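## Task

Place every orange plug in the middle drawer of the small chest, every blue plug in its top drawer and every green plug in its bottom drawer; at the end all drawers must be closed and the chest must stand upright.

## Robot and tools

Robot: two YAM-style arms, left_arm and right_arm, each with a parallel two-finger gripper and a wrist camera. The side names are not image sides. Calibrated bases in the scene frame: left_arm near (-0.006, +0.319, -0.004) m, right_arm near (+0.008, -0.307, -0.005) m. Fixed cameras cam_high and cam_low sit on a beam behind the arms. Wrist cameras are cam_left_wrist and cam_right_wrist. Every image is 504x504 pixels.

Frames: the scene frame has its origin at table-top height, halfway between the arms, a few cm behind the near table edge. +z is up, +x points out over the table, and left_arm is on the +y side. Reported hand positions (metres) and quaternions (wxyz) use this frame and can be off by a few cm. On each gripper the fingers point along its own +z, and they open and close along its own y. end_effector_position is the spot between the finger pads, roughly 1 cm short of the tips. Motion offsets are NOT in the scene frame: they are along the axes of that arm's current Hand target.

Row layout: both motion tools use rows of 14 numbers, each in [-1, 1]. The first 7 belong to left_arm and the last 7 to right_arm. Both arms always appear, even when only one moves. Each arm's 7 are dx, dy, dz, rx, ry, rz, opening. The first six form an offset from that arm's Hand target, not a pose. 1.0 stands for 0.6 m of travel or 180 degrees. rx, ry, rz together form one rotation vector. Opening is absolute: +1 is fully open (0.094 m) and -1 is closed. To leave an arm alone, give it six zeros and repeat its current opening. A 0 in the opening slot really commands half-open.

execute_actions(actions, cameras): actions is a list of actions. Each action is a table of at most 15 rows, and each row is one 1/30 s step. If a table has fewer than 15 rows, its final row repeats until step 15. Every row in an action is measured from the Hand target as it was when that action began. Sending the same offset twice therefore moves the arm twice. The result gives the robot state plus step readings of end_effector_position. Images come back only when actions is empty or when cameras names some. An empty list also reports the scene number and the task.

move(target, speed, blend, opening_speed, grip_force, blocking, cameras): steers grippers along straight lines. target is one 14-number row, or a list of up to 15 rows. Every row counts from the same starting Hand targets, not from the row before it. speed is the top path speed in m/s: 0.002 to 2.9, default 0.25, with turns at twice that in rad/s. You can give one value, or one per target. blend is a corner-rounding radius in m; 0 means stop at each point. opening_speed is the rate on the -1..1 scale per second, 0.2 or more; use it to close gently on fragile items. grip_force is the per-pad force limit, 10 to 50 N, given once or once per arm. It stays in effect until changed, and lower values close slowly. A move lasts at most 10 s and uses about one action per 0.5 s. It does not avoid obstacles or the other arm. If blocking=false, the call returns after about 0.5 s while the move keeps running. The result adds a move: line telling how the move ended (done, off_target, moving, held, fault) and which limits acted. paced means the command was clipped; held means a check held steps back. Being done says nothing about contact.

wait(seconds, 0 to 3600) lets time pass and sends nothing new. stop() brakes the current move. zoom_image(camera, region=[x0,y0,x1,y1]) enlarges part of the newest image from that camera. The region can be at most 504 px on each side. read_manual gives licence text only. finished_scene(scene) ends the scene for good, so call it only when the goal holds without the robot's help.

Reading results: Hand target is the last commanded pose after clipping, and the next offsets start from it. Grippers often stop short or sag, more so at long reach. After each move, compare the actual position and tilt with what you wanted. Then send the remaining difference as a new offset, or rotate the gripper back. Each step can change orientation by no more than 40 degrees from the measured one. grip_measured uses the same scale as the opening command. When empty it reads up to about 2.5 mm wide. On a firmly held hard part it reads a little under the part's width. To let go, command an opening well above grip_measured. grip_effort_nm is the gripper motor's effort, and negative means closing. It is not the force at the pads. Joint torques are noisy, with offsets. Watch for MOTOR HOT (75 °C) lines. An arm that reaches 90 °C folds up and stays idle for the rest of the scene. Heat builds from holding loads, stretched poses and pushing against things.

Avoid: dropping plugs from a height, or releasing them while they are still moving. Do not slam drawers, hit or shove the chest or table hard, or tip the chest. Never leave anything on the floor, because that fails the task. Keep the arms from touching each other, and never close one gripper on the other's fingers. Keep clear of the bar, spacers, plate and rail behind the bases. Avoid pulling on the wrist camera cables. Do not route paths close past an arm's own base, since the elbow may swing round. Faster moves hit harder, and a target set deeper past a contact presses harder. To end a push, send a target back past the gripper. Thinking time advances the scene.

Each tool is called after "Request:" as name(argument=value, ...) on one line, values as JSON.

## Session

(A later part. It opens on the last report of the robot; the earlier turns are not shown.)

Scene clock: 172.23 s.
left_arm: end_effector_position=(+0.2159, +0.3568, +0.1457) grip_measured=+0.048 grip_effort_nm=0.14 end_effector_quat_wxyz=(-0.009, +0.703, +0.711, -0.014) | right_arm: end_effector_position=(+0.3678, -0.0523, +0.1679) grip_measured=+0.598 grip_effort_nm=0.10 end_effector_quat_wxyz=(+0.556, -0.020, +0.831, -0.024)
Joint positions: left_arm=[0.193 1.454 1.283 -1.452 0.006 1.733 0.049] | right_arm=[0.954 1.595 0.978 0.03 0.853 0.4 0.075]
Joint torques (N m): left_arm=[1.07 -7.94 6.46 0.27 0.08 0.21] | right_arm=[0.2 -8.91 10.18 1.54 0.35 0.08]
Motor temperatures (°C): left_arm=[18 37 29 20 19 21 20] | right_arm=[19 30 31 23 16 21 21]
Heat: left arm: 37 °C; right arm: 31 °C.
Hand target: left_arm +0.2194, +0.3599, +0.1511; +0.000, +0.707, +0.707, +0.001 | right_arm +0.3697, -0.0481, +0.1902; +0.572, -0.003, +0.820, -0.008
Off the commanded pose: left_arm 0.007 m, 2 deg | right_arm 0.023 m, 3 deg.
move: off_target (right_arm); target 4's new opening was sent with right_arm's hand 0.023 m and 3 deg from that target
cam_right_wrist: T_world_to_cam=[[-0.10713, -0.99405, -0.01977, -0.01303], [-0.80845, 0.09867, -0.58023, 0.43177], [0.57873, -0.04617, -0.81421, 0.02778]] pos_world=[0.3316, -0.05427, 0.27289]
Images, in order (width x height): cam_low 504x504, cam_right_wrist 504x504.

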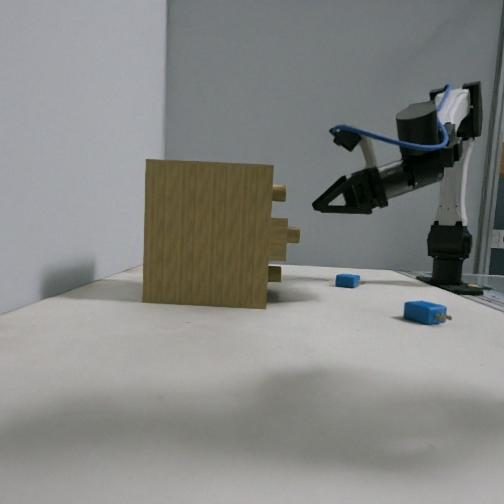

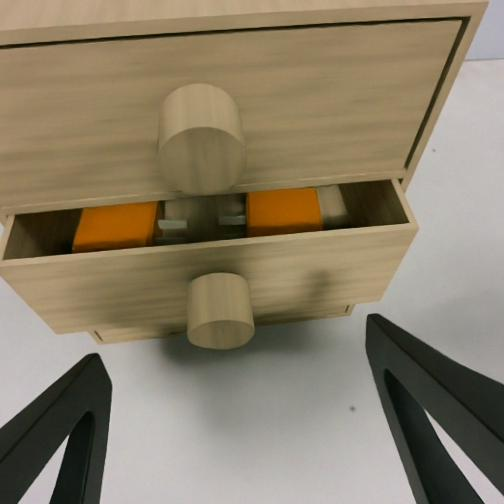

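Request:
zoom_image(camera="cam_right_wrist", region=[0, 130, 430, 370])

Request:
zoom_image(camera="cam_low", region=[220, 150, 350, 320])

Scaled by 1.172 from the camera's image (finer frame: 720x720).

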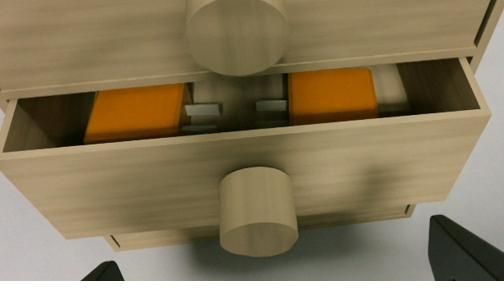

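Scaled by 2.965 from the camera's image (finer frame: 720x720).

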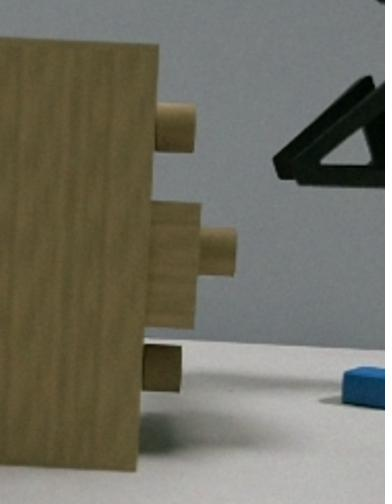

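Request:
move(target=[[0,0,0,0,0,0,0.05,0.126,-0.003,0.029,0,0,0,-0.95],[0,0,0,0,0,0,0.05,0.078,-0.003,0.161,0,0,0,-0.95]], speed=[0.2,0.06], cameras=["cam_right_wrist","cam_low"])

Scene clock: 178.80 s.
left_arm: end_effector_position=(+0.2159, +0.3568, +0.1457) grip_measured=+0.048 grip_effort_nm=0.14 end_effector_quat_wxyz=(-0.009, +0.703, +0.711, -0.014) | right_arm: end_effector_position=(+0.4285, -0.0584, +0.1072) grip_measured=-0.949 grip_effort_nm=-0.07 end_effector_quat_wxyz=(+0.564, -0.010, +0.826, -0.025)
Joint positions: left_arm=[0.193 1.454 1.283 -1.452 0.006 1.733 0.049] | right_arm=[0.813 1.85 0.968 0.387 0.752 0.3 0.002]
Joint torques (N m): left_arm=[1.17 -8.08 6.48 0.29 0.02 0.19] | right_arm=[-2.04 -6.16 10.48 1.93 -0.14 -0.08]
Heat: left arm: 37 °C; right arm: 32 °C.
Hand target: left_arm +0.2194, +0.3599, +0.1511; +0.000, +0.707, +0.707, +0.001 | right_arm +0.4441, -0.0516, +0.1128; +0.572, -0.004, +0.820, -0.008
Off the commanded pose: left_arm 0.007 m, 2 deg | right_arm 0.018 m, 2 deg.
move: off_target (right_arm)
cam_right_wrist: T_world_to_cam=[[-0.12516, -0.99163, -0.03184, -0.00457], [-0.79551, 0.11947, -0.59404, 0.44343], [0.59287, -0.04902, -0.8038, -0.06443]] pos_world=[0.39038, -0.06067, 0.21148]
Images, in order (width x height): cam_low 504x504, cam_right_wrist 504x504.

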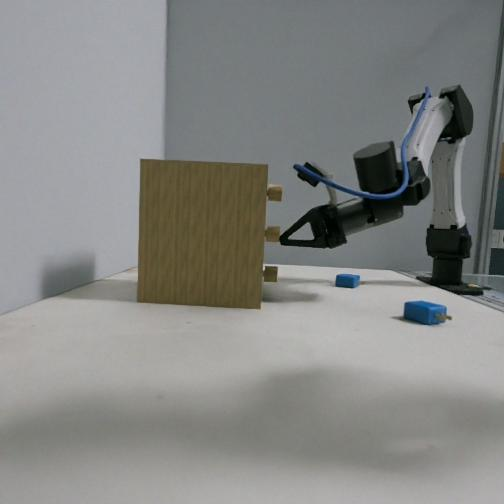

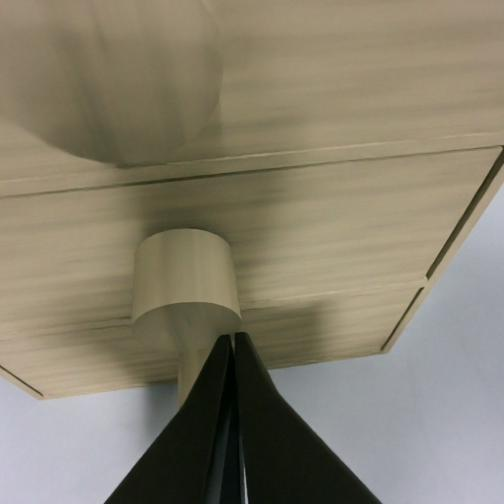

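Request:
move(target=[[0,0,0,0,0,0,0.05,0.034,0,-0.094,0,0,0,-0.95],[0,0,0,0,0,0,0.05,-0.085,0.014,-0.155,0,0,0,0.6],[0,0,0,0,0,0,0.05,-0.136,0.014,-0.03,0,0,0,0.6]], speed=[0.2,0.25,0.15], blend=[0.01,0,0], cameras=["cam_right_wrist","cam_low"])

Scene clock: 183.40 s.
left_arm: end_effector_position=(+0.2159, +0.3568, +0.1457) grip_measured=+0.048 grip_effort_nm=0.14 end_effector_quat_wxyz=(-0.009, +0.703, +0.711, -0.014) | right_arm: end_effector_position=(+0.4474, -0.0497, +0.1877) grip_measured=+0.598 grip_effort_nm=0.10 end_effector_quat_wxyz=(+0.563, -0.006, +0.826, -0.020)
Joint positions: left_arm=[0.193 1.454 1.283 -1.452 0.006 1.733 0.049] | right_arm=[0.795 1.769 1.225 0.056 0.731 0.3 0.075]
Joint torques (N m): left_arm=[1.07 -7.72 6.57 0.28 0.03 0.14] | right_arm=[-0.53 -7.17 10.61 1.86 0.06 -0.06]
Heat: left arm: 36 °C; right arm: 32 °C.
Hand target: left_arm +0.2194, +0.3599, +0.1511; +0.000, +0.707, +0.707, +0.001 | right_arm +0.4555, -0.0417, +0.1957; +0.572, -0.003, +0.820, -0.008
Off the commanded pose: left_arm 0.007 m, 2 deg | right_arm 0.014 m, 2 deg.
move: off_target (right_arm); target 2's new opening was sent with right_arm's hand 0.023 m and 3 deg from that target
cam_right_wrist: T_world_to_cam=[[-0.12523, -0.99117, -0.0436, 0.01121], [-0.79653, 0.12665, -0.59118, 0.50552], [0.59149, -0.0393, -0.80536, -0.00915]] pos_world=[0.40948, -0.05328, 0.29198]
Images, in order (width x height): cam_low 504x504, cam_right_wrist 504x504.

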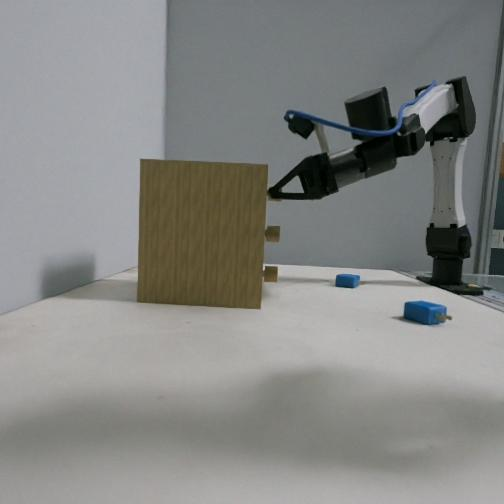

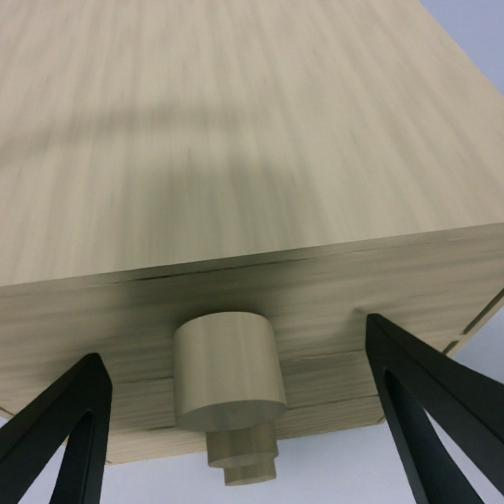

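Request:
move(target=[[0,0,0,0,0,0,0.05,-0.003,0,0.009,0,0,0,0.6],[0,0,0,0,0,0,0.05,-0.003,0,0.009,0,0,0,-0.65],[0,0,0,0,0,0,0.05,0.068,0,-0.186,0,0,0,-0.65],[0,0,0,0,0,0,0.05,0.068,0,-0.186,0,0,0,0.1],[0,0,0,0,0,0,0.05,0.056,0,-0.3,0,0,0,0.1]], speed=[0.1,0.1,0.12,0.1,0.25], cameras=["cam_right_wrist","cam_high","cam_low"])

Scene clock: 189.30 s.
left_arm: end_effector_position=(+0.2159, +0.3568, +0.1457) grip_measured=+0.048 grip_effort_nm=0.14 end_effector_quat_wxyz=(-0.009, +0.703, +0.711, -0.014) | right_arm: end_effector_position=(+0.2748, -0.0434, +0.2078) grip_measured=+0.098 grip_effort_nm=0.10 end_effector_quat_wxyz=(+0.561, -0.020, +0.827, -0.024)
Joint positions: left_arm=[0.193 1.454 1.283 -1.452 0.006 1.733 0.049] | right_arm=[1.242 1.444 1.045 -0.449 1.079 0.719 0.052]
Joint torques (N m): left_arm=[1.24 -7.84 6.5 0.32 0.03 0.25] | right_arm=[0.23 -6.97 10.32 1.17 0.5 0.09]
Heat: left arm: 36 °C; right arm: 33 °C.
Hand target: left_arm +0.2194, +0.3599, +0.1511; +0.000, +0.707, +0.707, +0.001 | right_arm +0.2749, -0.0405, +0.2262; +0.572, -0.004, +0.820, -0.008
Off the commanded pose: left_arm 0.007 m, 2 deg | right_arm 0.019 m, 3 deg.
move: off_target (right_arm); target 2's new opening was sent with right_arm's hand 0.014 m and 2 deg from that target; target 4's new opening was sent with right_arm's hand 0.016 m and 2 deg from that target
cam_right_wrist: T_world_to_cam=[[-0.1071, -0.99404, -0.02037, -0.0132], [-0.8019, 0.09847, -0.58928, 0.37899], [0.58778, -0.04678, -0.80767, 0.1106]] pos_world=[0.23749, -0.04527, 0.31239]
Images, in order (width x height): cam_high 504x504, cam_low 504x504, cam_right_wrist 504x504.

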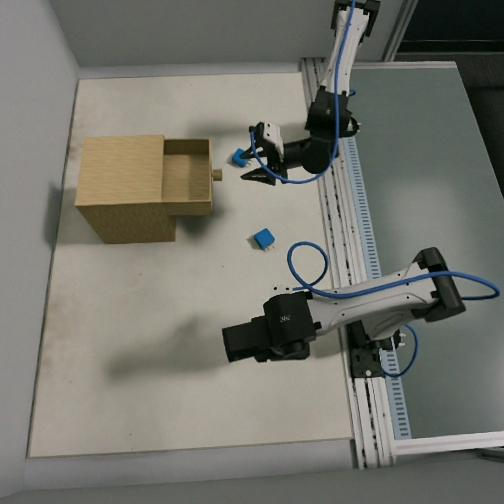

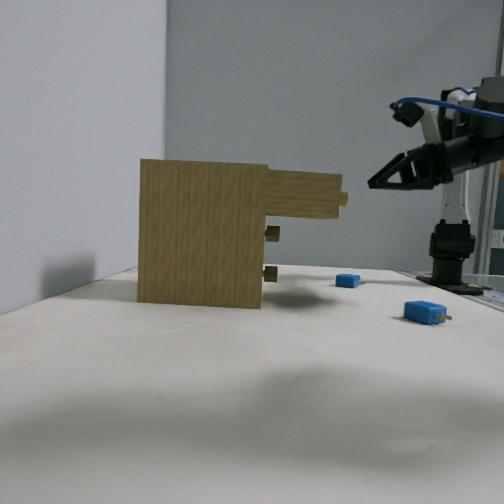

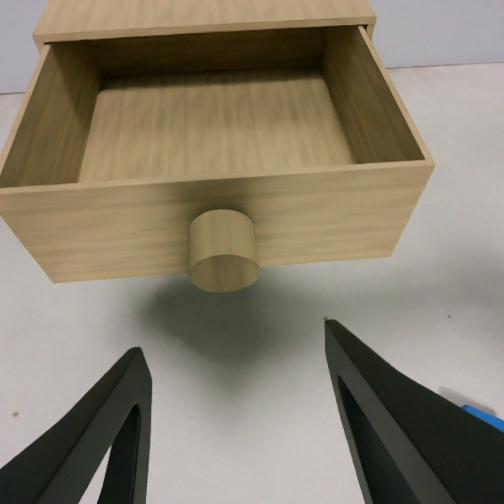

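Request:
move(target=[[0,0,0,0,0,0,0.05,0.061,-0.242,-0.04,0.102,0.38,0.145,0.1],[0,0,0,0,0,0,0.05,0.189,-0.245,0.046,0.102,0.38,0.145,1]], speed=[0.5,0.3], blend=[0.02,0], cameras=["cam_right_wrist"])

Scene clock: 195.13 s.
left_arm: end_effector_position=(+0.2159, +0.3568, +0.1457) grip_measured=+0.048 grip_effort_nm=0.14 end_effector_quat_wxyz=(-0.009, +0.703, +0.711, -0.014) | right_arm: end_effector_position=(+0.2595, -0.1906, +0.1164) grip_measured=+0.998 grip_effort_nm=0.10 end_effector_quat_wxyz=(+0.004, +0.261, +0.965, -0.012)
Joint positions: left_arm=[0.193 1.454 1.283 -1.452 0.006 1.733 0.049] | right_arm=[0.486 1.574 1.321 -1.311 0.03 0.984 0.094]
Joint torques (N m): left_arm=[1.21 -7.98 6.71 0.35 0.02 0.27] | right_arm=[-0.77 -5.18 6.23 0.39 -0.04 -0.04]
Heat: left arm: 35 °C; right arm: 33 °C.
Hand target: left_arm +0.2194, +0.3599, +0.1511; +0.000, +0.707, +0.707, +0.001 | right_arm +0.2611, -0.1895, +0.1129; +0.000, +0.261, +0.965, -0.009
Off the commanded pose: left_arm 0.007 m, 2 deg | right_arm 0.004 m, 1 deg.
move: done
cam_right_wrist: T_world_to_cam=[[-0.60113, -0.79365, 0.09359, -0.00999], [-0.65393, 0.55583, 0.51325, 0.24784], [-0.45937, 0.24733, -0.85312, 0.37196]] pos_world=[0.32694, -0.23769, 0.19106]

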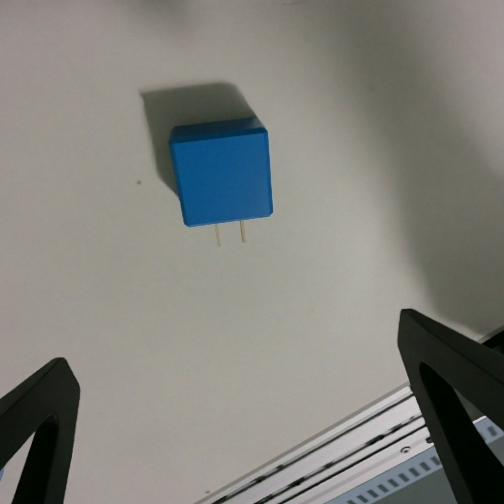

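Request:
move(target=[[0,0,0,0,0,0,0.05,-0.034,-0.004,0.162,0,0,0,1],[0,0,0,0,0,0,0.05,-0.034,-0.004,0.162,0,0,0,-0.45],[0,0,0,0,0,0,0.05,-0.034,-0.004,-0.203,0,0,0,-0.45],[0,0,0,0,0,0,0.05,-0.128,0.275,-0.203,0,0,-0.667,-0.45],[0,0,0,0,0,0,0.05,-0.128,0.275,-0.08,0,0,-0.667,-0.45]], speed=[0.2,0.2,0.3,0.4,0.12], cameras=["cam_right_wrist","cam_high","cam_low"])

Scene clock: 205.10 s.
left_arm: end_effector_position=(+0.2159, +0.3568, +0.1457) grip_measured=+0.048 grip_effort_nm=0.14 end_effector_quat_wxyz=(-0.009, +0.703, +0.711, -0.014) | right_arm: end_effector_position=(+0.4087, -0.0862, +0.1691) grip_measured=-0.138 grip_effort_nm=-1.02 end_effector_quat_wxyz=(-0.078, +0.700, -0.710, +0.023)
Joint positions: left_arm=[0.193 1.454 1.283 -1.452 0.006 1.733 0.049] | right_arm=[0.541 2.22 2.397 -1.568 0.01 -1.046 0.041]
Joint torques (N m): left_arm=[1.13 -7.9 6.28 0.27 0.09 0.24] | right_arm=[-0.05 -9.29 5.89 0.67 0.05 -0.07]
Heat: left arm: 35 °C; right arm: 33 °C.
Hand target: left_arm +0.2194, +0.3599, +0.1511; +0.000, +0.707, +0.707, +0.001 | right_arm +0.4108, -0.0847, +0.1582; +0.008, +0.706, -0.708, +0.004
Off the commanded pose: left_arm 0.007 m, 2 deg | right_arm 0.011 m, 10 deg.
joint read past its limit (right arm) — joint 4 (wrist pitch), lower limit.
joint sent to its limit (right arm) — joint 4 (wrist pitch), lower limit. The joint targets are off in orientation, not in position.
move: off_target (right_arm)
cam_right_wrist: T_world_to_cam=[[0.96813, -0.14407, 0.20483, -0.44656], [-0.22193, -0.87255, 0.4352, -0.02617], [0.11603, -0.46679, -0.87672, 0.16684]] pos_world=[0.40717, -0.00929, 0.24914]
Images, in order (width x height): cam_high 504x504, cam_low 504x504, cam_right_wrist 504x504.

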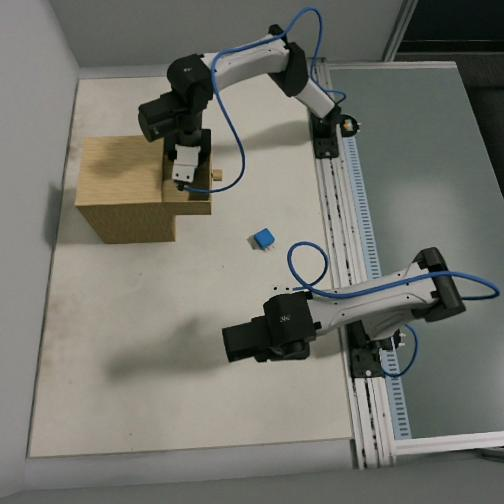

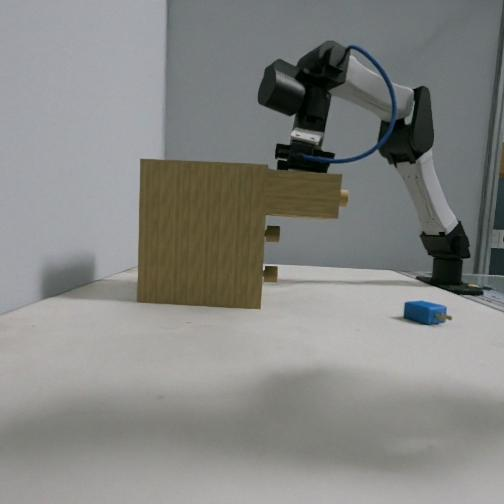

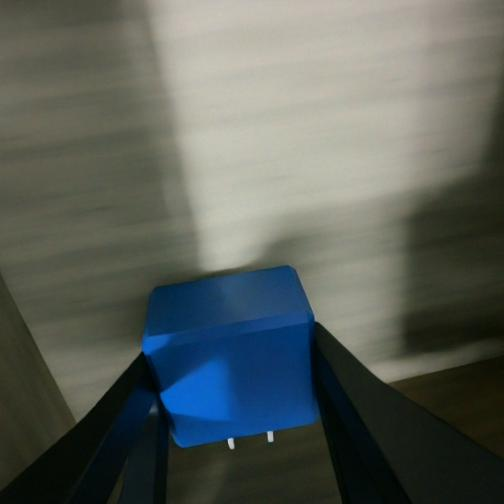

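Request:
move(target=[[0,0,0,0,0,0,0.05,0,0,0,0,0,0,0.05],[0,0,0,0,0,0,0.05,0,0,-0.14,0,0,0,0.05],[0,0,0,0,0,0,0.05,-0.217,0.33,-0.09,0,0,-0.194,1],[0,0,0,0,0,0,0.05,-0.217,0.33,0.075,0,0,-0.194,1]], speed=[0.1,0.2,0.4,0.3], blend=[0,0.02,0,0], cameras=["cam_right_wrist","cam_high"])

Scene clock: 211.07 s.
left_arm: end_effector_position=(+0.2159, +0.3568, +0.1457) grip_measured=+0.048 grip_effort_nm=0.14 end_effector_quat_wxyz=(-0.009, +0.703, +0.711, -0.014) | right_arm: end_effector_position=(+0.2121, +0.0405, +0.1157) grip_measured=+0.998 grip_effort_nm=0.10 end_effector_quat_wxyz=(+0.012, +0.888, -0.460, +0.009)
Joint positions: left_arm=[0.193 1.454 1.283 -1.452 0.006 1.733 0.049] | right_arm=[1.09 2.107 1.997 -1.473 0.034 -1.125 0.094]
Joint torques (N m): left_arm=[1.28 -7.97 6.5 0.28 0.05 0.21] | right_arm=[-0.62 -9.4 6.98 0.37 -0.19 0.04]
Heat: left arm: 34 °C; right arm: 32 °C.
Hand target: left_arm +0.2194, +0.3599, +0.1511; +0.000, +0.707, +0.707, +0.001 | right_arm +0.2129, +0.0452, +0.1118; +0.009, +0.886, -0.464, +0.002
Off the commanded pose: left_arm 0.007 m, 2 deg | right_arm 0.006 m, 1 deg.
move: done; target 3's new opening was sent with right_arm's hand 0.018 m and 11 deg from that target
cam_right_wrist: T_world_to_cam=[[0.87706, 0.4758, 0.06609, -0.21676], [0.36481, -0.74925, 0.55275, -0.07912], [0.31252, -0.46069, -0.83072, 0.15477]] pos_world=[0.17061, 0.11515, 0.18663]
Images, in order (width x height): cam_high 504x504, cam_right_wrist 504x504.

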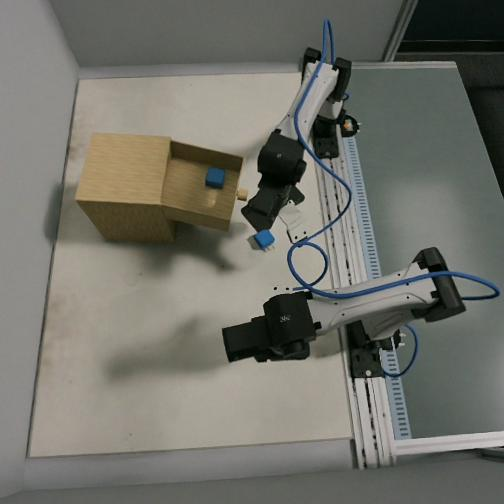

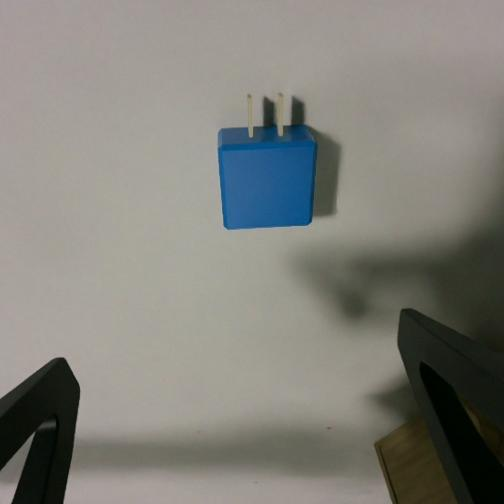

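Request:
move(target=[[0,0,0,0,0,0,0.05,-0.022,-0.03,0.16,0,0,0,1],[0,0,0,0,0,0,0.05,-0.022,-0.03,0.16,0,0,0,-0.45],[0,0,0,0,0,0,0.05,-0.022,-0.03,0,0,0,0,-0.45],[0,0,0,0,0,0,0.05,0.04,0.074,-0.23,0,0,0,-0.45]], speed=[0.2,0.2,0.3,0.3], blend=[0,0,0.02,0], cameras=["cam_high","cam_low","cam_right_wrist"])

Request:
zoom_image(camera="cam_high", region=[60, 110, 280, 270])

Scene clock: 215.90 s.
left_arm: end_effector_position=(+0.2159, +0.3568, +0.1457) grip_measured=+0.048 grip_effort_nm=0.14 end_effector_quat_wxyz=(-0.009, +0.703, +0.711, -0.014) | right_arm: end_effector_position=(+0.1936, +0.0039, +0.2459) grip_measured=-0.128 grip_effort_nm=-1.03 end_effector_quat_wxyz=(-0.130, +0.877, -0.462, +0.013)
Joint positions: left_arm=[0.193 1.454 1.283 -1.452 0.006 1.733 0.049] | right_arm=[1.09 1.77 2.033 -1.563 0.033 -1.118 0.041]
Joint torques (N m): left_arm=[1.06 -7.98 6.53 0.26 0.05 0.22] | right_arm=[-0.43 -8.85 5.97 0.77 -0.15 -0.05]
Heat: left arm: 34 °C; right arm: 32 °C.
Hand target: left_arm +0.2194, +0.3599, +0.1511; +0.000, +0.707, +0.707, +0.001 | right_arm +0.1909, +0.0026, +0.2508; +0.009, +0.886, -0.464, +0.002
Off the commanded pose: left_arm 0.007 m, 2 deg | right_arm 0.006 m, 16 deg.
joint sent to its limit (right arm) — joint 4 (wrist pitch), lower limit. The joint targets are off in orientation, not in position.
move: off_target (right_arm)
cam_right_wrist: T_world_to_cam=[[0.85648, 0.42153, 0.29793, -0.24453], [0.29105, -0.87104, 0.3957, -0.11833], [0.4263, -0.25219, -0.86871, 0.2383]] pos_world=[0.14229, 0.0601, 0.32669]

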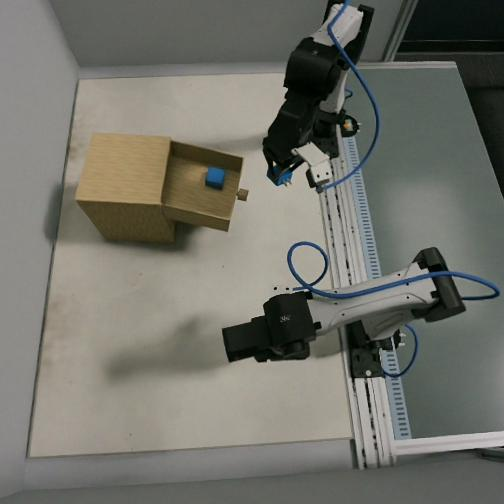

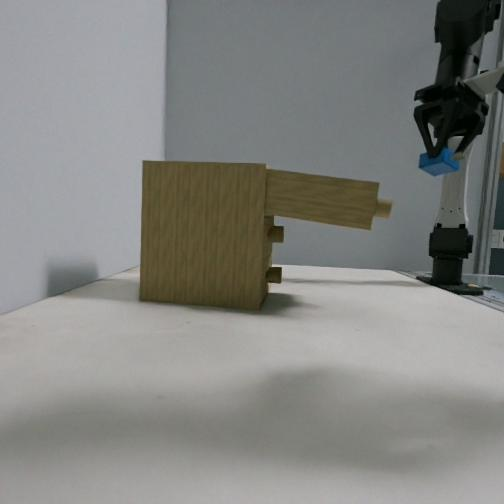

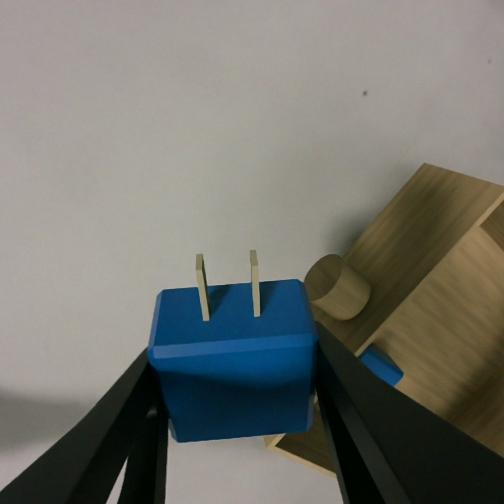

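Scaled by 2.291 from the camera's image (finer frame: 720x720).

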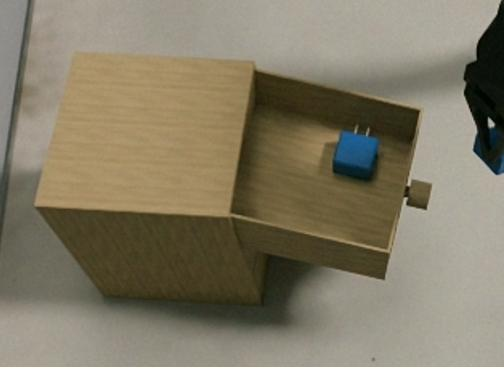

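Request:
move(target=[[0,0,0,0,0,0,0.05,0.231,-0.288,-0.017,0,0,0.25,-0.45],[0,0,0,0,0,0,0.05,0.231,-0.288,0.135,0,0,0.25,-0.45]], speed=[0.4,0.12], cameras=["cam_high","cam_low","cam_right_wrist"])

Scene clock: 223.50 s.
left_arm: end_effector_position=(+0.2159, +0.3568, +0.1457) grip_measured=+0.048 grip_effort_nm=0.14 end_effector_quat_wxyz=(-0.009, +0.703, +0.711, -0.014) | right_arm: end_effector_position=(+0.4088, -0.0151, +0.1783) grip_measured=-0.128 grip_effort_nm=-1.02 end_effector_quat_wxyz=(+0.135, -0.640, +0.756, -0.018)
Joint positions: left_arm=[0.193 1.454 1.283 -1.452 0.006 1.733 0.049] | right_arm=[0.673 2.342 2.627 -1.567 0.028 -0.766 0.041]
Joint torques (N m): left_arm=[1.29 -7.95 6.6 0.25 0.03 0.17] | right_arm=[-0.68 -10.36 6.02 0.84 -0.08 0.08]
Heat: left arm: 34 °C; right arm: 32 °C.
Hand target: left_arm +0.2194, +0.3599, +0.1511; +0.000, +0.707, +0.707, +0.001 | right_arm +0.4114, -0.0142, +0.1688; -0.008, -0.641, +0.767, -0.005
Off the commanded pose: left_arm 0.007 m, 2 deg | right_arm 0.010 m, 17 deg.
joint read past its limit (right arm) — joint 4 (wrist pitch), lower limit.
joint sent to its limit (right arm) — joint 4 (wrist pitch), lower limit. The joint targets are off in orientation, not in position.
move: off_target (right_arm)
cam_right_wrist: T_world_to_cam=[[0.91936, -0.30517, 0.24831, -0.42853], [-0.37628, -0.86635, 0.32841, 0.11407], [0.1149, -0.39536, -0.91131, 0.2159]] pos_world=[0.41209, 0.05341, 0.2657]

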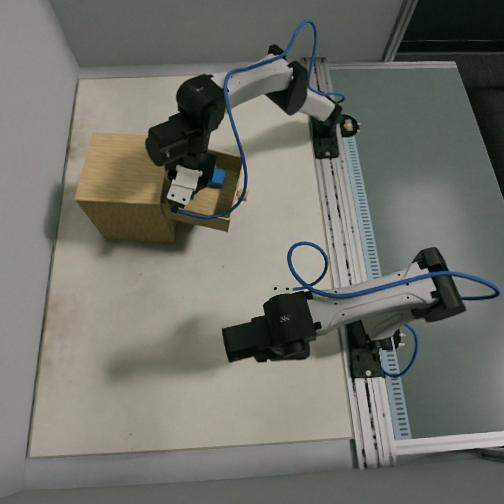

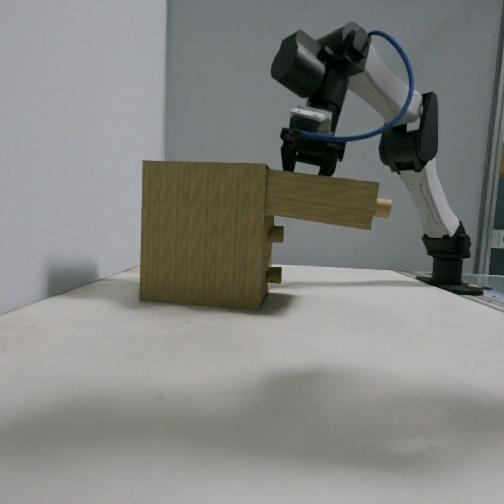

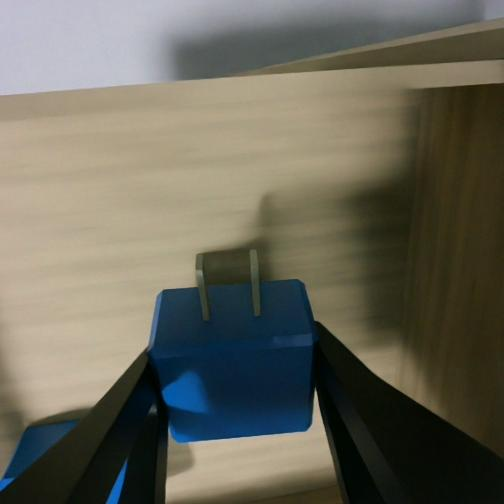

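Request:
move(target=[[0,0,0,0,0,0,0.05,0,0,0.02,0,0,0,-0.45],[0,0,0,0,0,0,0.05,0,0,0.02,0,0,0,0.0],[0,0,0,0,0,0,0.05,0,0,-0.2,0,0,0,0.0]], speed=[0.08,0.1,0.15], cameras=["cam_high","cam_low","cam_right_wrist"])

Scene clock: 228.00 s.
left_arm: end_effector_position=(+0.2159, +0.3568, +0.1457) grip_measured=+0.048 grip_effort_nm=0.14 end_effector_quat_wxyz=(-0.009, +0.703, +0.711, -0.014) | right_arm: end_effector_position=(+0.4155, -0.0110, +0.2612) grip_measured=-0.002 grip_effort_nm=0.10 end_effector_quat_wxyz=(+0.253, -0.623, +0.740, -0.025)
Joint positions: left_arm=[0.193 1.454 1.283 -1.452 0.006 1.733 0.049] | right_arm=[0.673 2.282 2.809 -1.567 0.028 -0.765 0.047]
Joint torques (N m): left_arm=[1.05 -8.01 6.42 0.31 0.03 0.14] | right_arm=[-0.13 -14.39 8.02 1.25 -0.04 0.06]
Heat: left arm: 34 °C; right arm: 33 °C.
Hand target: left_arm +0.2194, +0.3599, +0.1511; +0.000, +0.707, +0.707, +0.001 | right_arm +0.4121, -0.0120, +0.2889; -0.008, -0.641, +0.767, -0.005
Off the commanded pose: left_arm 0.007 m, 2 deg | right_arm 0.028 m, 30 deg.
joint read past its limit (right arm) — joint 4 (wrist pitch), lower limit.
joint sent to its limit (right arm) — joint 4 (wrist pitch), lower limit. The joint targets are off in orientation, not in position.
move: off_target (right_arm); target 2's new opening was sent with right_arm's hand 0.014 m and 16 deg from that target
cam_right_wrist: T_world_to_cam=[[0.85818, -0.3531, 0.37261, -0.46162], [-0.42258, -0.89804, 0.12225, 0.16575], [0.29145, -0.26237, -0.9199, 0.2226]] pos_world=[0.40132, 0.04426, 0.35651]

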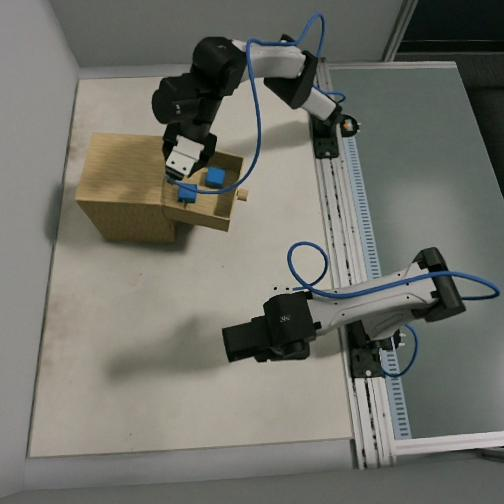

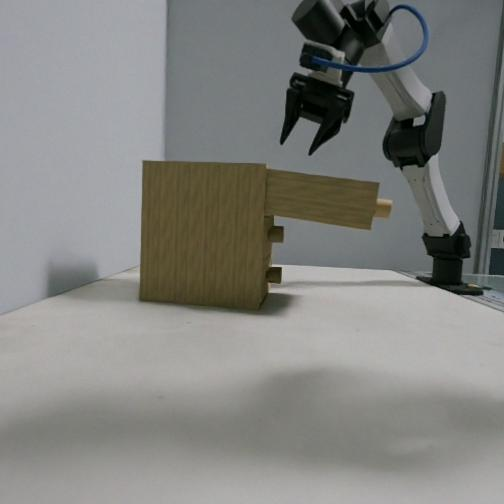

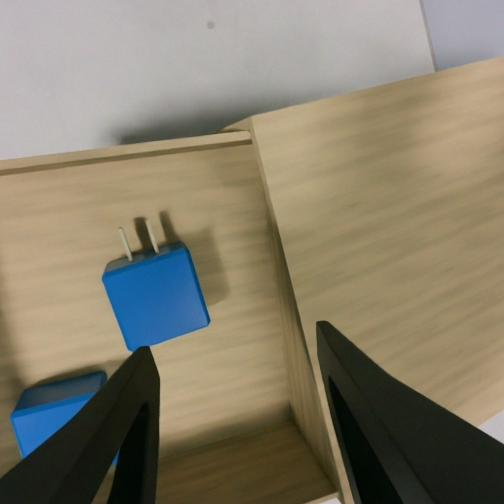

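Request:
move(target=[[0,0,0,0,0,0,0.05,0.015,0.39,0.02,0.269,-0.321,0.383,0],[0,0,0,0,0,0,0.05,0.015,0.39,0.148,0.269,-0.321,0.383,0.6]], speed=[0.4,0.3], blend=[0.02,0], cameras=["cam_high","cam_right_wrist"])

Scene clock: 233.53 s.
left_arm: end_effector_position=(+0.2159, +0.3568, +0.1457) grip_measured=+0.048 grip_effort_nm=0.14 end_effector_quat_wxyz=(-0.009, +0.703, +0.711, -0.014) | right_arm: end_effector_position=(+0.1729, +0.0287, +0.1900) grip_measured=+0.598 grip_effort_nm=0.10 end_effector_quat_wxyz=(+0.542, -0.103, +0.834, -0.003)
Joint positions: left_arm=[0.193 1.454 1.283 -1.452 0.006 1.733 0.049] | right_arm=[1.593 1.674 1.286 -0.903 1.146 1.135 0.075]
Joint torques (N m): left_arm=[1.25 -8.06 6.78 0.35 0.07 0.23] | right_arm=[-0.42 -5.46 8.73 -0.03 1.34 2.05]
Heat: left arm: 34 °C; right arm: 34 °C.
Hand target: left_arm +0.2194, +0.3599, +0.1511; +0.000, +0.707, +0.707, +0.001 | right_arm +0.1797, +0.0192, +0.2008; +0.572, -0.005, +0.820, -0.008
Off the commanded pose: left_arm 0.007 m, 2 deg | right_arm 0.016 m, 12 deg.
move: off_target (right_arm); target 2's new opening was sent with right_arm's hand 0.016 m and 12 deg from that target
cam_right_wrist: T_world_to_cam=[[0.05308, -0.99779, 0.03997, 0.00811], [-0.82905, -0.06635, -0.55522, 0.28267], [0.55664, -0.00367, -0.83074, 0.16803]] pos_world=[0.14038, 0.02746, 0.29621]

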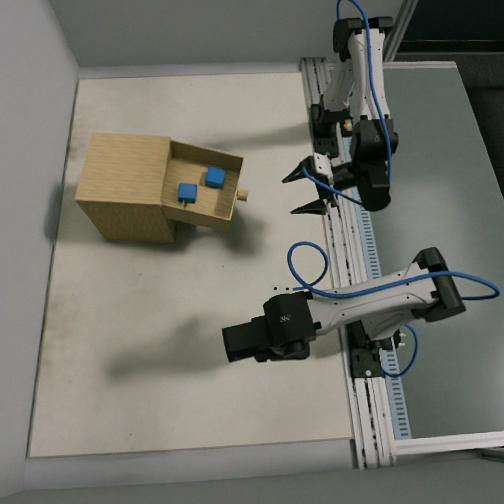

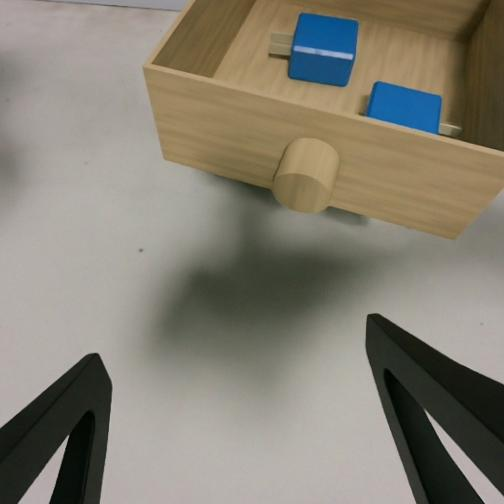

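Request:
move(target=[[0,0,0,0,0,0,0.05,0.026,-0.012,0.089,0.063,0,0.023,0.6],[0,0,0,0,0,0,0.05,-0.004,-0.027,0.181,0.063,0,0.023,0.6]], speed=[0.25,0.12], blend=[0.01,0], cameras=["cam_low","cam_right_wrist"])

Scene clock: 237.17 s.
left_arm: end_effector_position=(+0.2159, +0.3568, +0.1457) grip_measured=+0.048 grip_effort_nm=0.14 end_effector_quat_wxyz=(-0.009, +0.703, +0.711, -0.014) | right_arm: end_effector_position=(+0.2771, +0.0018, +0.1562) grip_measured=+0.598 grip_effort_nm=0.10 end_effector_quat_wxyz=(+0.545, +0.039, +0.834, -0.075)
Joint positions: left_arm=[0.193 1.454 1.283 -1.452 0.006 1.733 0.049] | right_arm=[1.292 1.834 1.335 -0.771 1.162 1.161 0.075]
Joint torques (N m): left_arm=[1.1 -7.95 6.57 0.3 0.09 0.19] | right_arm=[-0.44 -6.95 9.07 0.59 1.04 0.82]
Heat: left arm: 34 °C; right arm: 33 °C.
Hand target: left_arm +0.2194, +0.3599, +0.1511; +0.000, +0.707, +0.707, +0.001 | right_arm +0.2823, +0.0023, +0.1657; +0.569, +0.081, +0.815, -0.069
Off the commanded pose: left_arm 0.007 m, 2 deg | right_arm 0.011 m, 6 deg.
move: off_target (right_arm)
cam_right_wrist: T_world_to_cam=[[-0.25988, -0.96564, 0.00221, 0.0696], [-0.79456, 0.21253, -0.56878, 0.34055], [0.54876, -0.14957, -0.82249, 0.08299]] pos_world=[0.24313, 0.00725, 0.2618]

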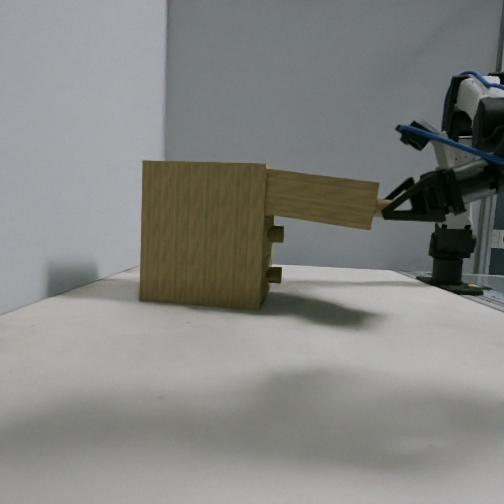

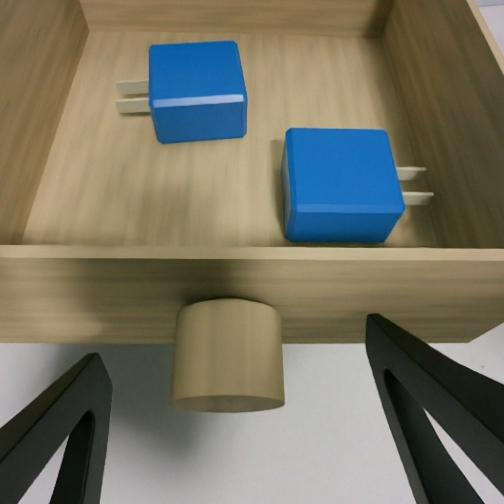

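Request:
move(target=[[0,0,0,0,0,0,0.05,0,0,0,0,0,0,-0.65],[0,0,0,0,0,0,0.05,-0.102,0,0.19,-0.02,0,-0.008,-0.65],[0,0,0,0,0,0,0.05,-0.14,0,0.263,-0.042,0,-0.015,-0.65]], speed=[0.1,0.1,0.06], cameras=["cam_low","cam_right_wrist","cam_high"])

Scene clock: 242.30 s.
left_arm: end_effector_position=(+0.2159, +0.3568, +0.1457) grip_measured=+0.048 grip_effort_nm=0.14 end_effector_quat_wxyz=(-0.009, +0.703, +0.711, -0.014) | right_arm: end_effector_position=(+0.4409, -0.0363, +0.1750) grip_measured=-0.406 grip_effort_nm=-1.02 end_effector_quat_wxyz=(+0.555, +0.010, +0.831, -0.045)
Joint positions: left_arm=[0.193 1.454 1.283 -1.452 0.006 1.733 0.049] | right_arm=[0.847 1.834 1.285 -0.017 0.825 0.372 0.028]
Joint torques (N m): left_arm=[1.09 -7.82 6.71 0.29 0.01 0.27] | right_arm=[-2.07 -8.72 10.39 2 0.07 -0.16]
Heat: left arm: 34 °C; right arm: 33 °C.
Hand target: left_arm +0.2194, +0.3599, +0.1511; +0.000, +0.707, +0.707, +0.001 | right_arm +0.4556, -0.0344, +0.1907; +0.572, +0.024, +0.820, -0.028
Off the commanded pose: left_arm 0.007 m, 2 deg | right_arm 0.021 m, 3 deg.
move: off_target (right_arm)
cam_right_wrist: T_world_to_cam=[[-0.17963, -0.98357, -0.01804, 0.04287], [-0.79911, 0.15658, -0.58044, 0.49152], [0.57372, -0.08985, -0.81411, -0.00747]] pos_world=[0.40476, -0.03546, 0.27999]
Images, in order (width x height): cam_high 504x504, cam_low 504x504, cam_right_wrist 504x504.

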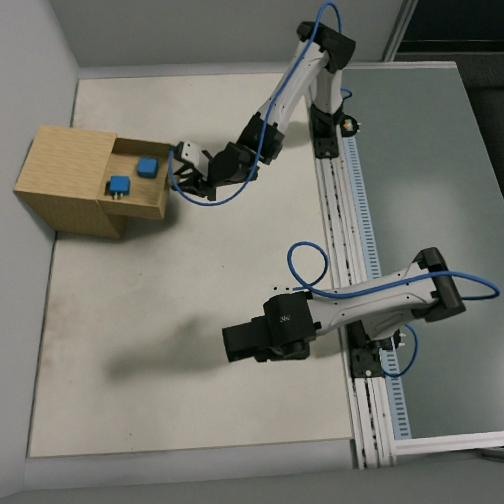

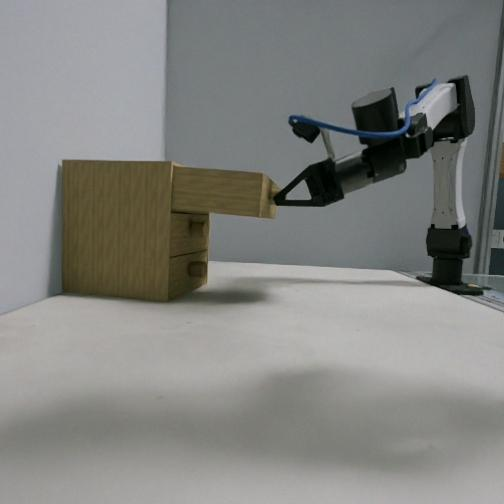

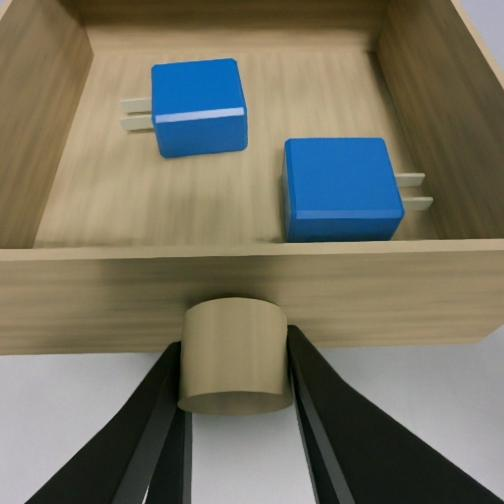

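Request:
move(target=[[0,0,0,0,0,0,0.05,-0.034,0,-0.012,0,0,0,-0.65],[0,0,0,0,0,0,0.05,-0.077,-0.01,0.115,0,0,0,-0.65]], speed=[0.08,0.06], cameras=["cam_low","cam_right_wrist","cam_high"])

Scene clock: 246.33 s.
left_arm: end_effector_position=(+0.2159, +0.3568, +0.1457) grip_measured=+0.048 grip_effort_nm=0.14 end_effector_quat_wxyz=(-0.009, +0.703, +0.711, -0.014) | right_arm: end_effector_position=(+0.5209, -0.0521, +0.1859) grip_measured=-0.406 grip_effort_nm=-1.02 end_effector_quat_wxyz=(+0.543, +0.013, +0.838, -0.043)
Joint positions: left_arm=[0.193 1.454 1.283 -1.452 0.006 1.733 0.049] | right_arm=[0.687 2 1.57 -0.095 0.68 0.29 0.028]
Joint torques (N m): left_arm=[1.21 -7.87 6.69 0.29 0.06 0.17] | right_arm=[-0.85 -10.06 12.31 2.12 0.17 -0.2]
Heat: left arm: 33 °C; right arm: 33 °C.
Hand target: left_arm +0.2194, +0.3599, +0.1511; +0.000, +0.707, +0.707, +0.001 | right_arm +0.5357, -0.0459, +0.2104; +0.572, +0.024, +0.820, -0.028
Off the commanded pose: left_arm 0.007 m, 2 deg | right_arm 0.029 m, 4 deg.
move: off_target (right_arm)
cam_right_wrist: T_world_to_cam=[[-0.18528, -0.98246, -0.02085, 0.04546], [-0.81359, 0.16526, -0.55746, 0.56791], [0.55112, -0.08633, -0.82995, -0.03102]] pos_world=[0.48757, -0.05187, 0.29179]
Images, in order (width x height): cam_high 504x504, cam_low 504x504, cam_right_wrist 504x504.

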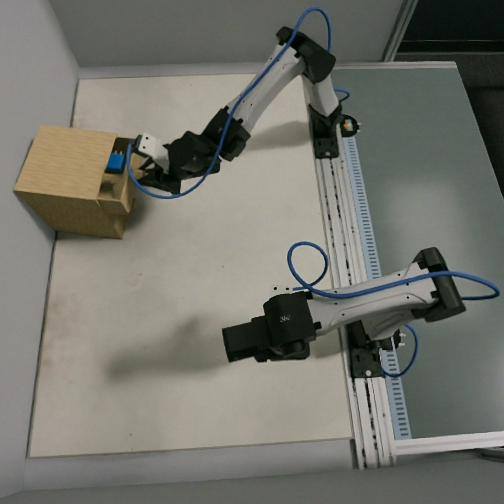

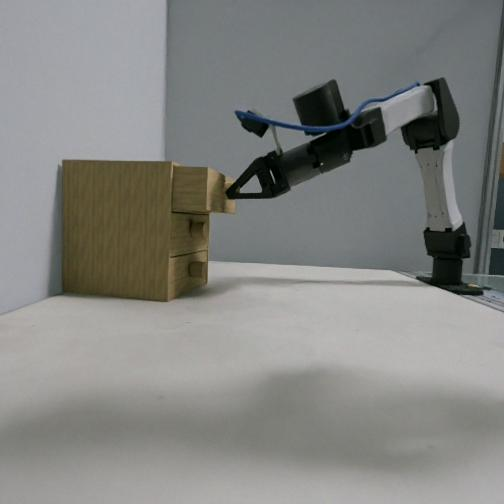

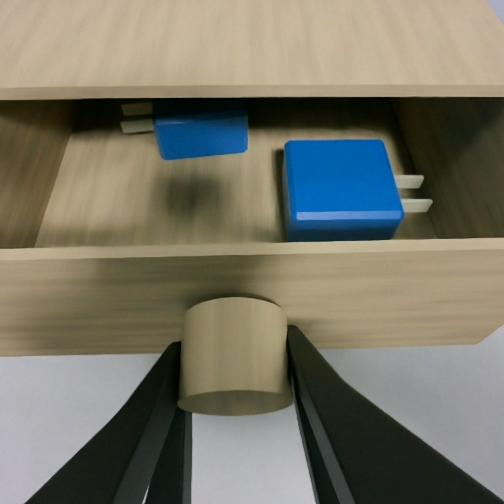

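Request:
move(target=[[0,0,0,0,0,0,0.05,-0.038,-0.01,0.108,0,0,0,-0.65]], speed=[0.06], cameras=["cam_low","cam_right_wrist","cam_high"])

Scene clock: 248.90 s.
left_arm: end_effector_position=(+0.2159, +0.3568, +0.1457) grip_measured=+0.048 grip_effort_nm=0.14 end_effector_quat_wxyz=(-0.009, +0.703, +0.711, -0.014) | right_arm: end_effector_position=(+0.5804, -0.0608, +0.1868) grip_measured=-0.406 grip_effort_nm=-1.02 end_effector_quat_wxyz=(+0.536, +0.014, +0.843, -0.051)
Joint positions: left_arm=[0.193 1.454 1.283 -1.452 0.006 1.733 0.049] | right_arm=[0.6 2.184 1.866 -0.2 0.612 0.242 0.028]
Joint torques (N m): left_arm=[0.98 -7.9 6.38 0.27 0.02 0.17] | right_arm=[-1.85 -10.36 12.67 2.47 -0.05 -0.25]
Heat: left arm: 33 °C; right arm: 34 °C.
Hand target: left_arm +0.2194, +0.3599, +0.1511; +0.000, +0.707, +0.707, +0.001 | right_arm +0.6037, -0.0567, +0.2095; +0.572, +0.024, +0.820, -0.028
Off the commanded pose: left_arm 0.007 m, 2 deg | right_arm 0.033 m, 6 deg.
move: off_target (right_arm)
cam_right_wrist: T_world_to_cam=[[-0.19396, -0.98099, -0.00612, 0.05033], [-0.82201, 0.16592, -0.54477, 0.62084], [0.53543, -0.10063, -0.83856, -0.05394]] pos_world=[0.54897, -0.05906, 0.29329]
Images, in order (width x height): cam_high 504x504, cam_low 504x504, cam_right_wrist 504x504.

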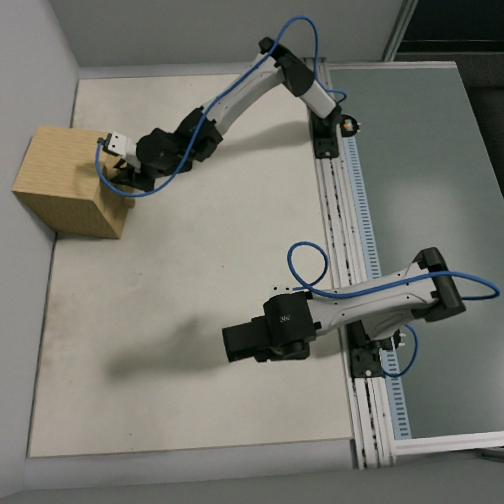

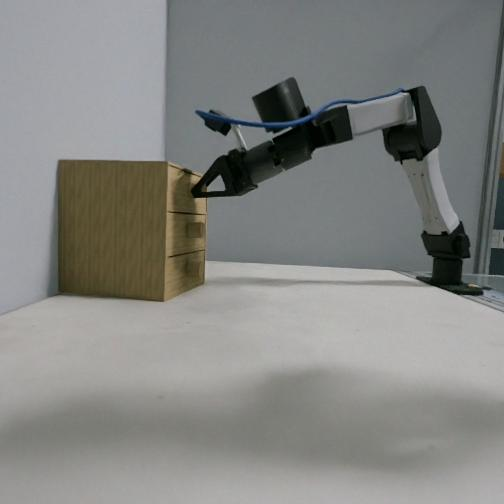

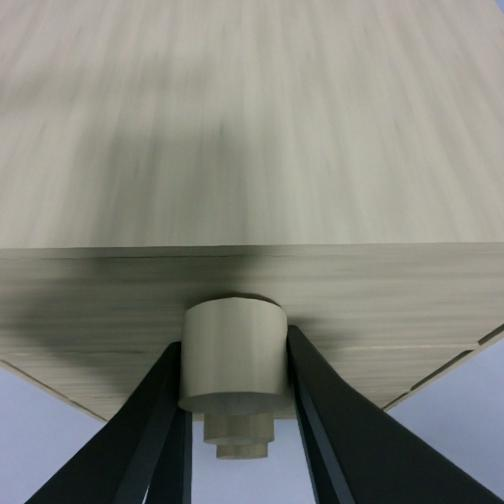

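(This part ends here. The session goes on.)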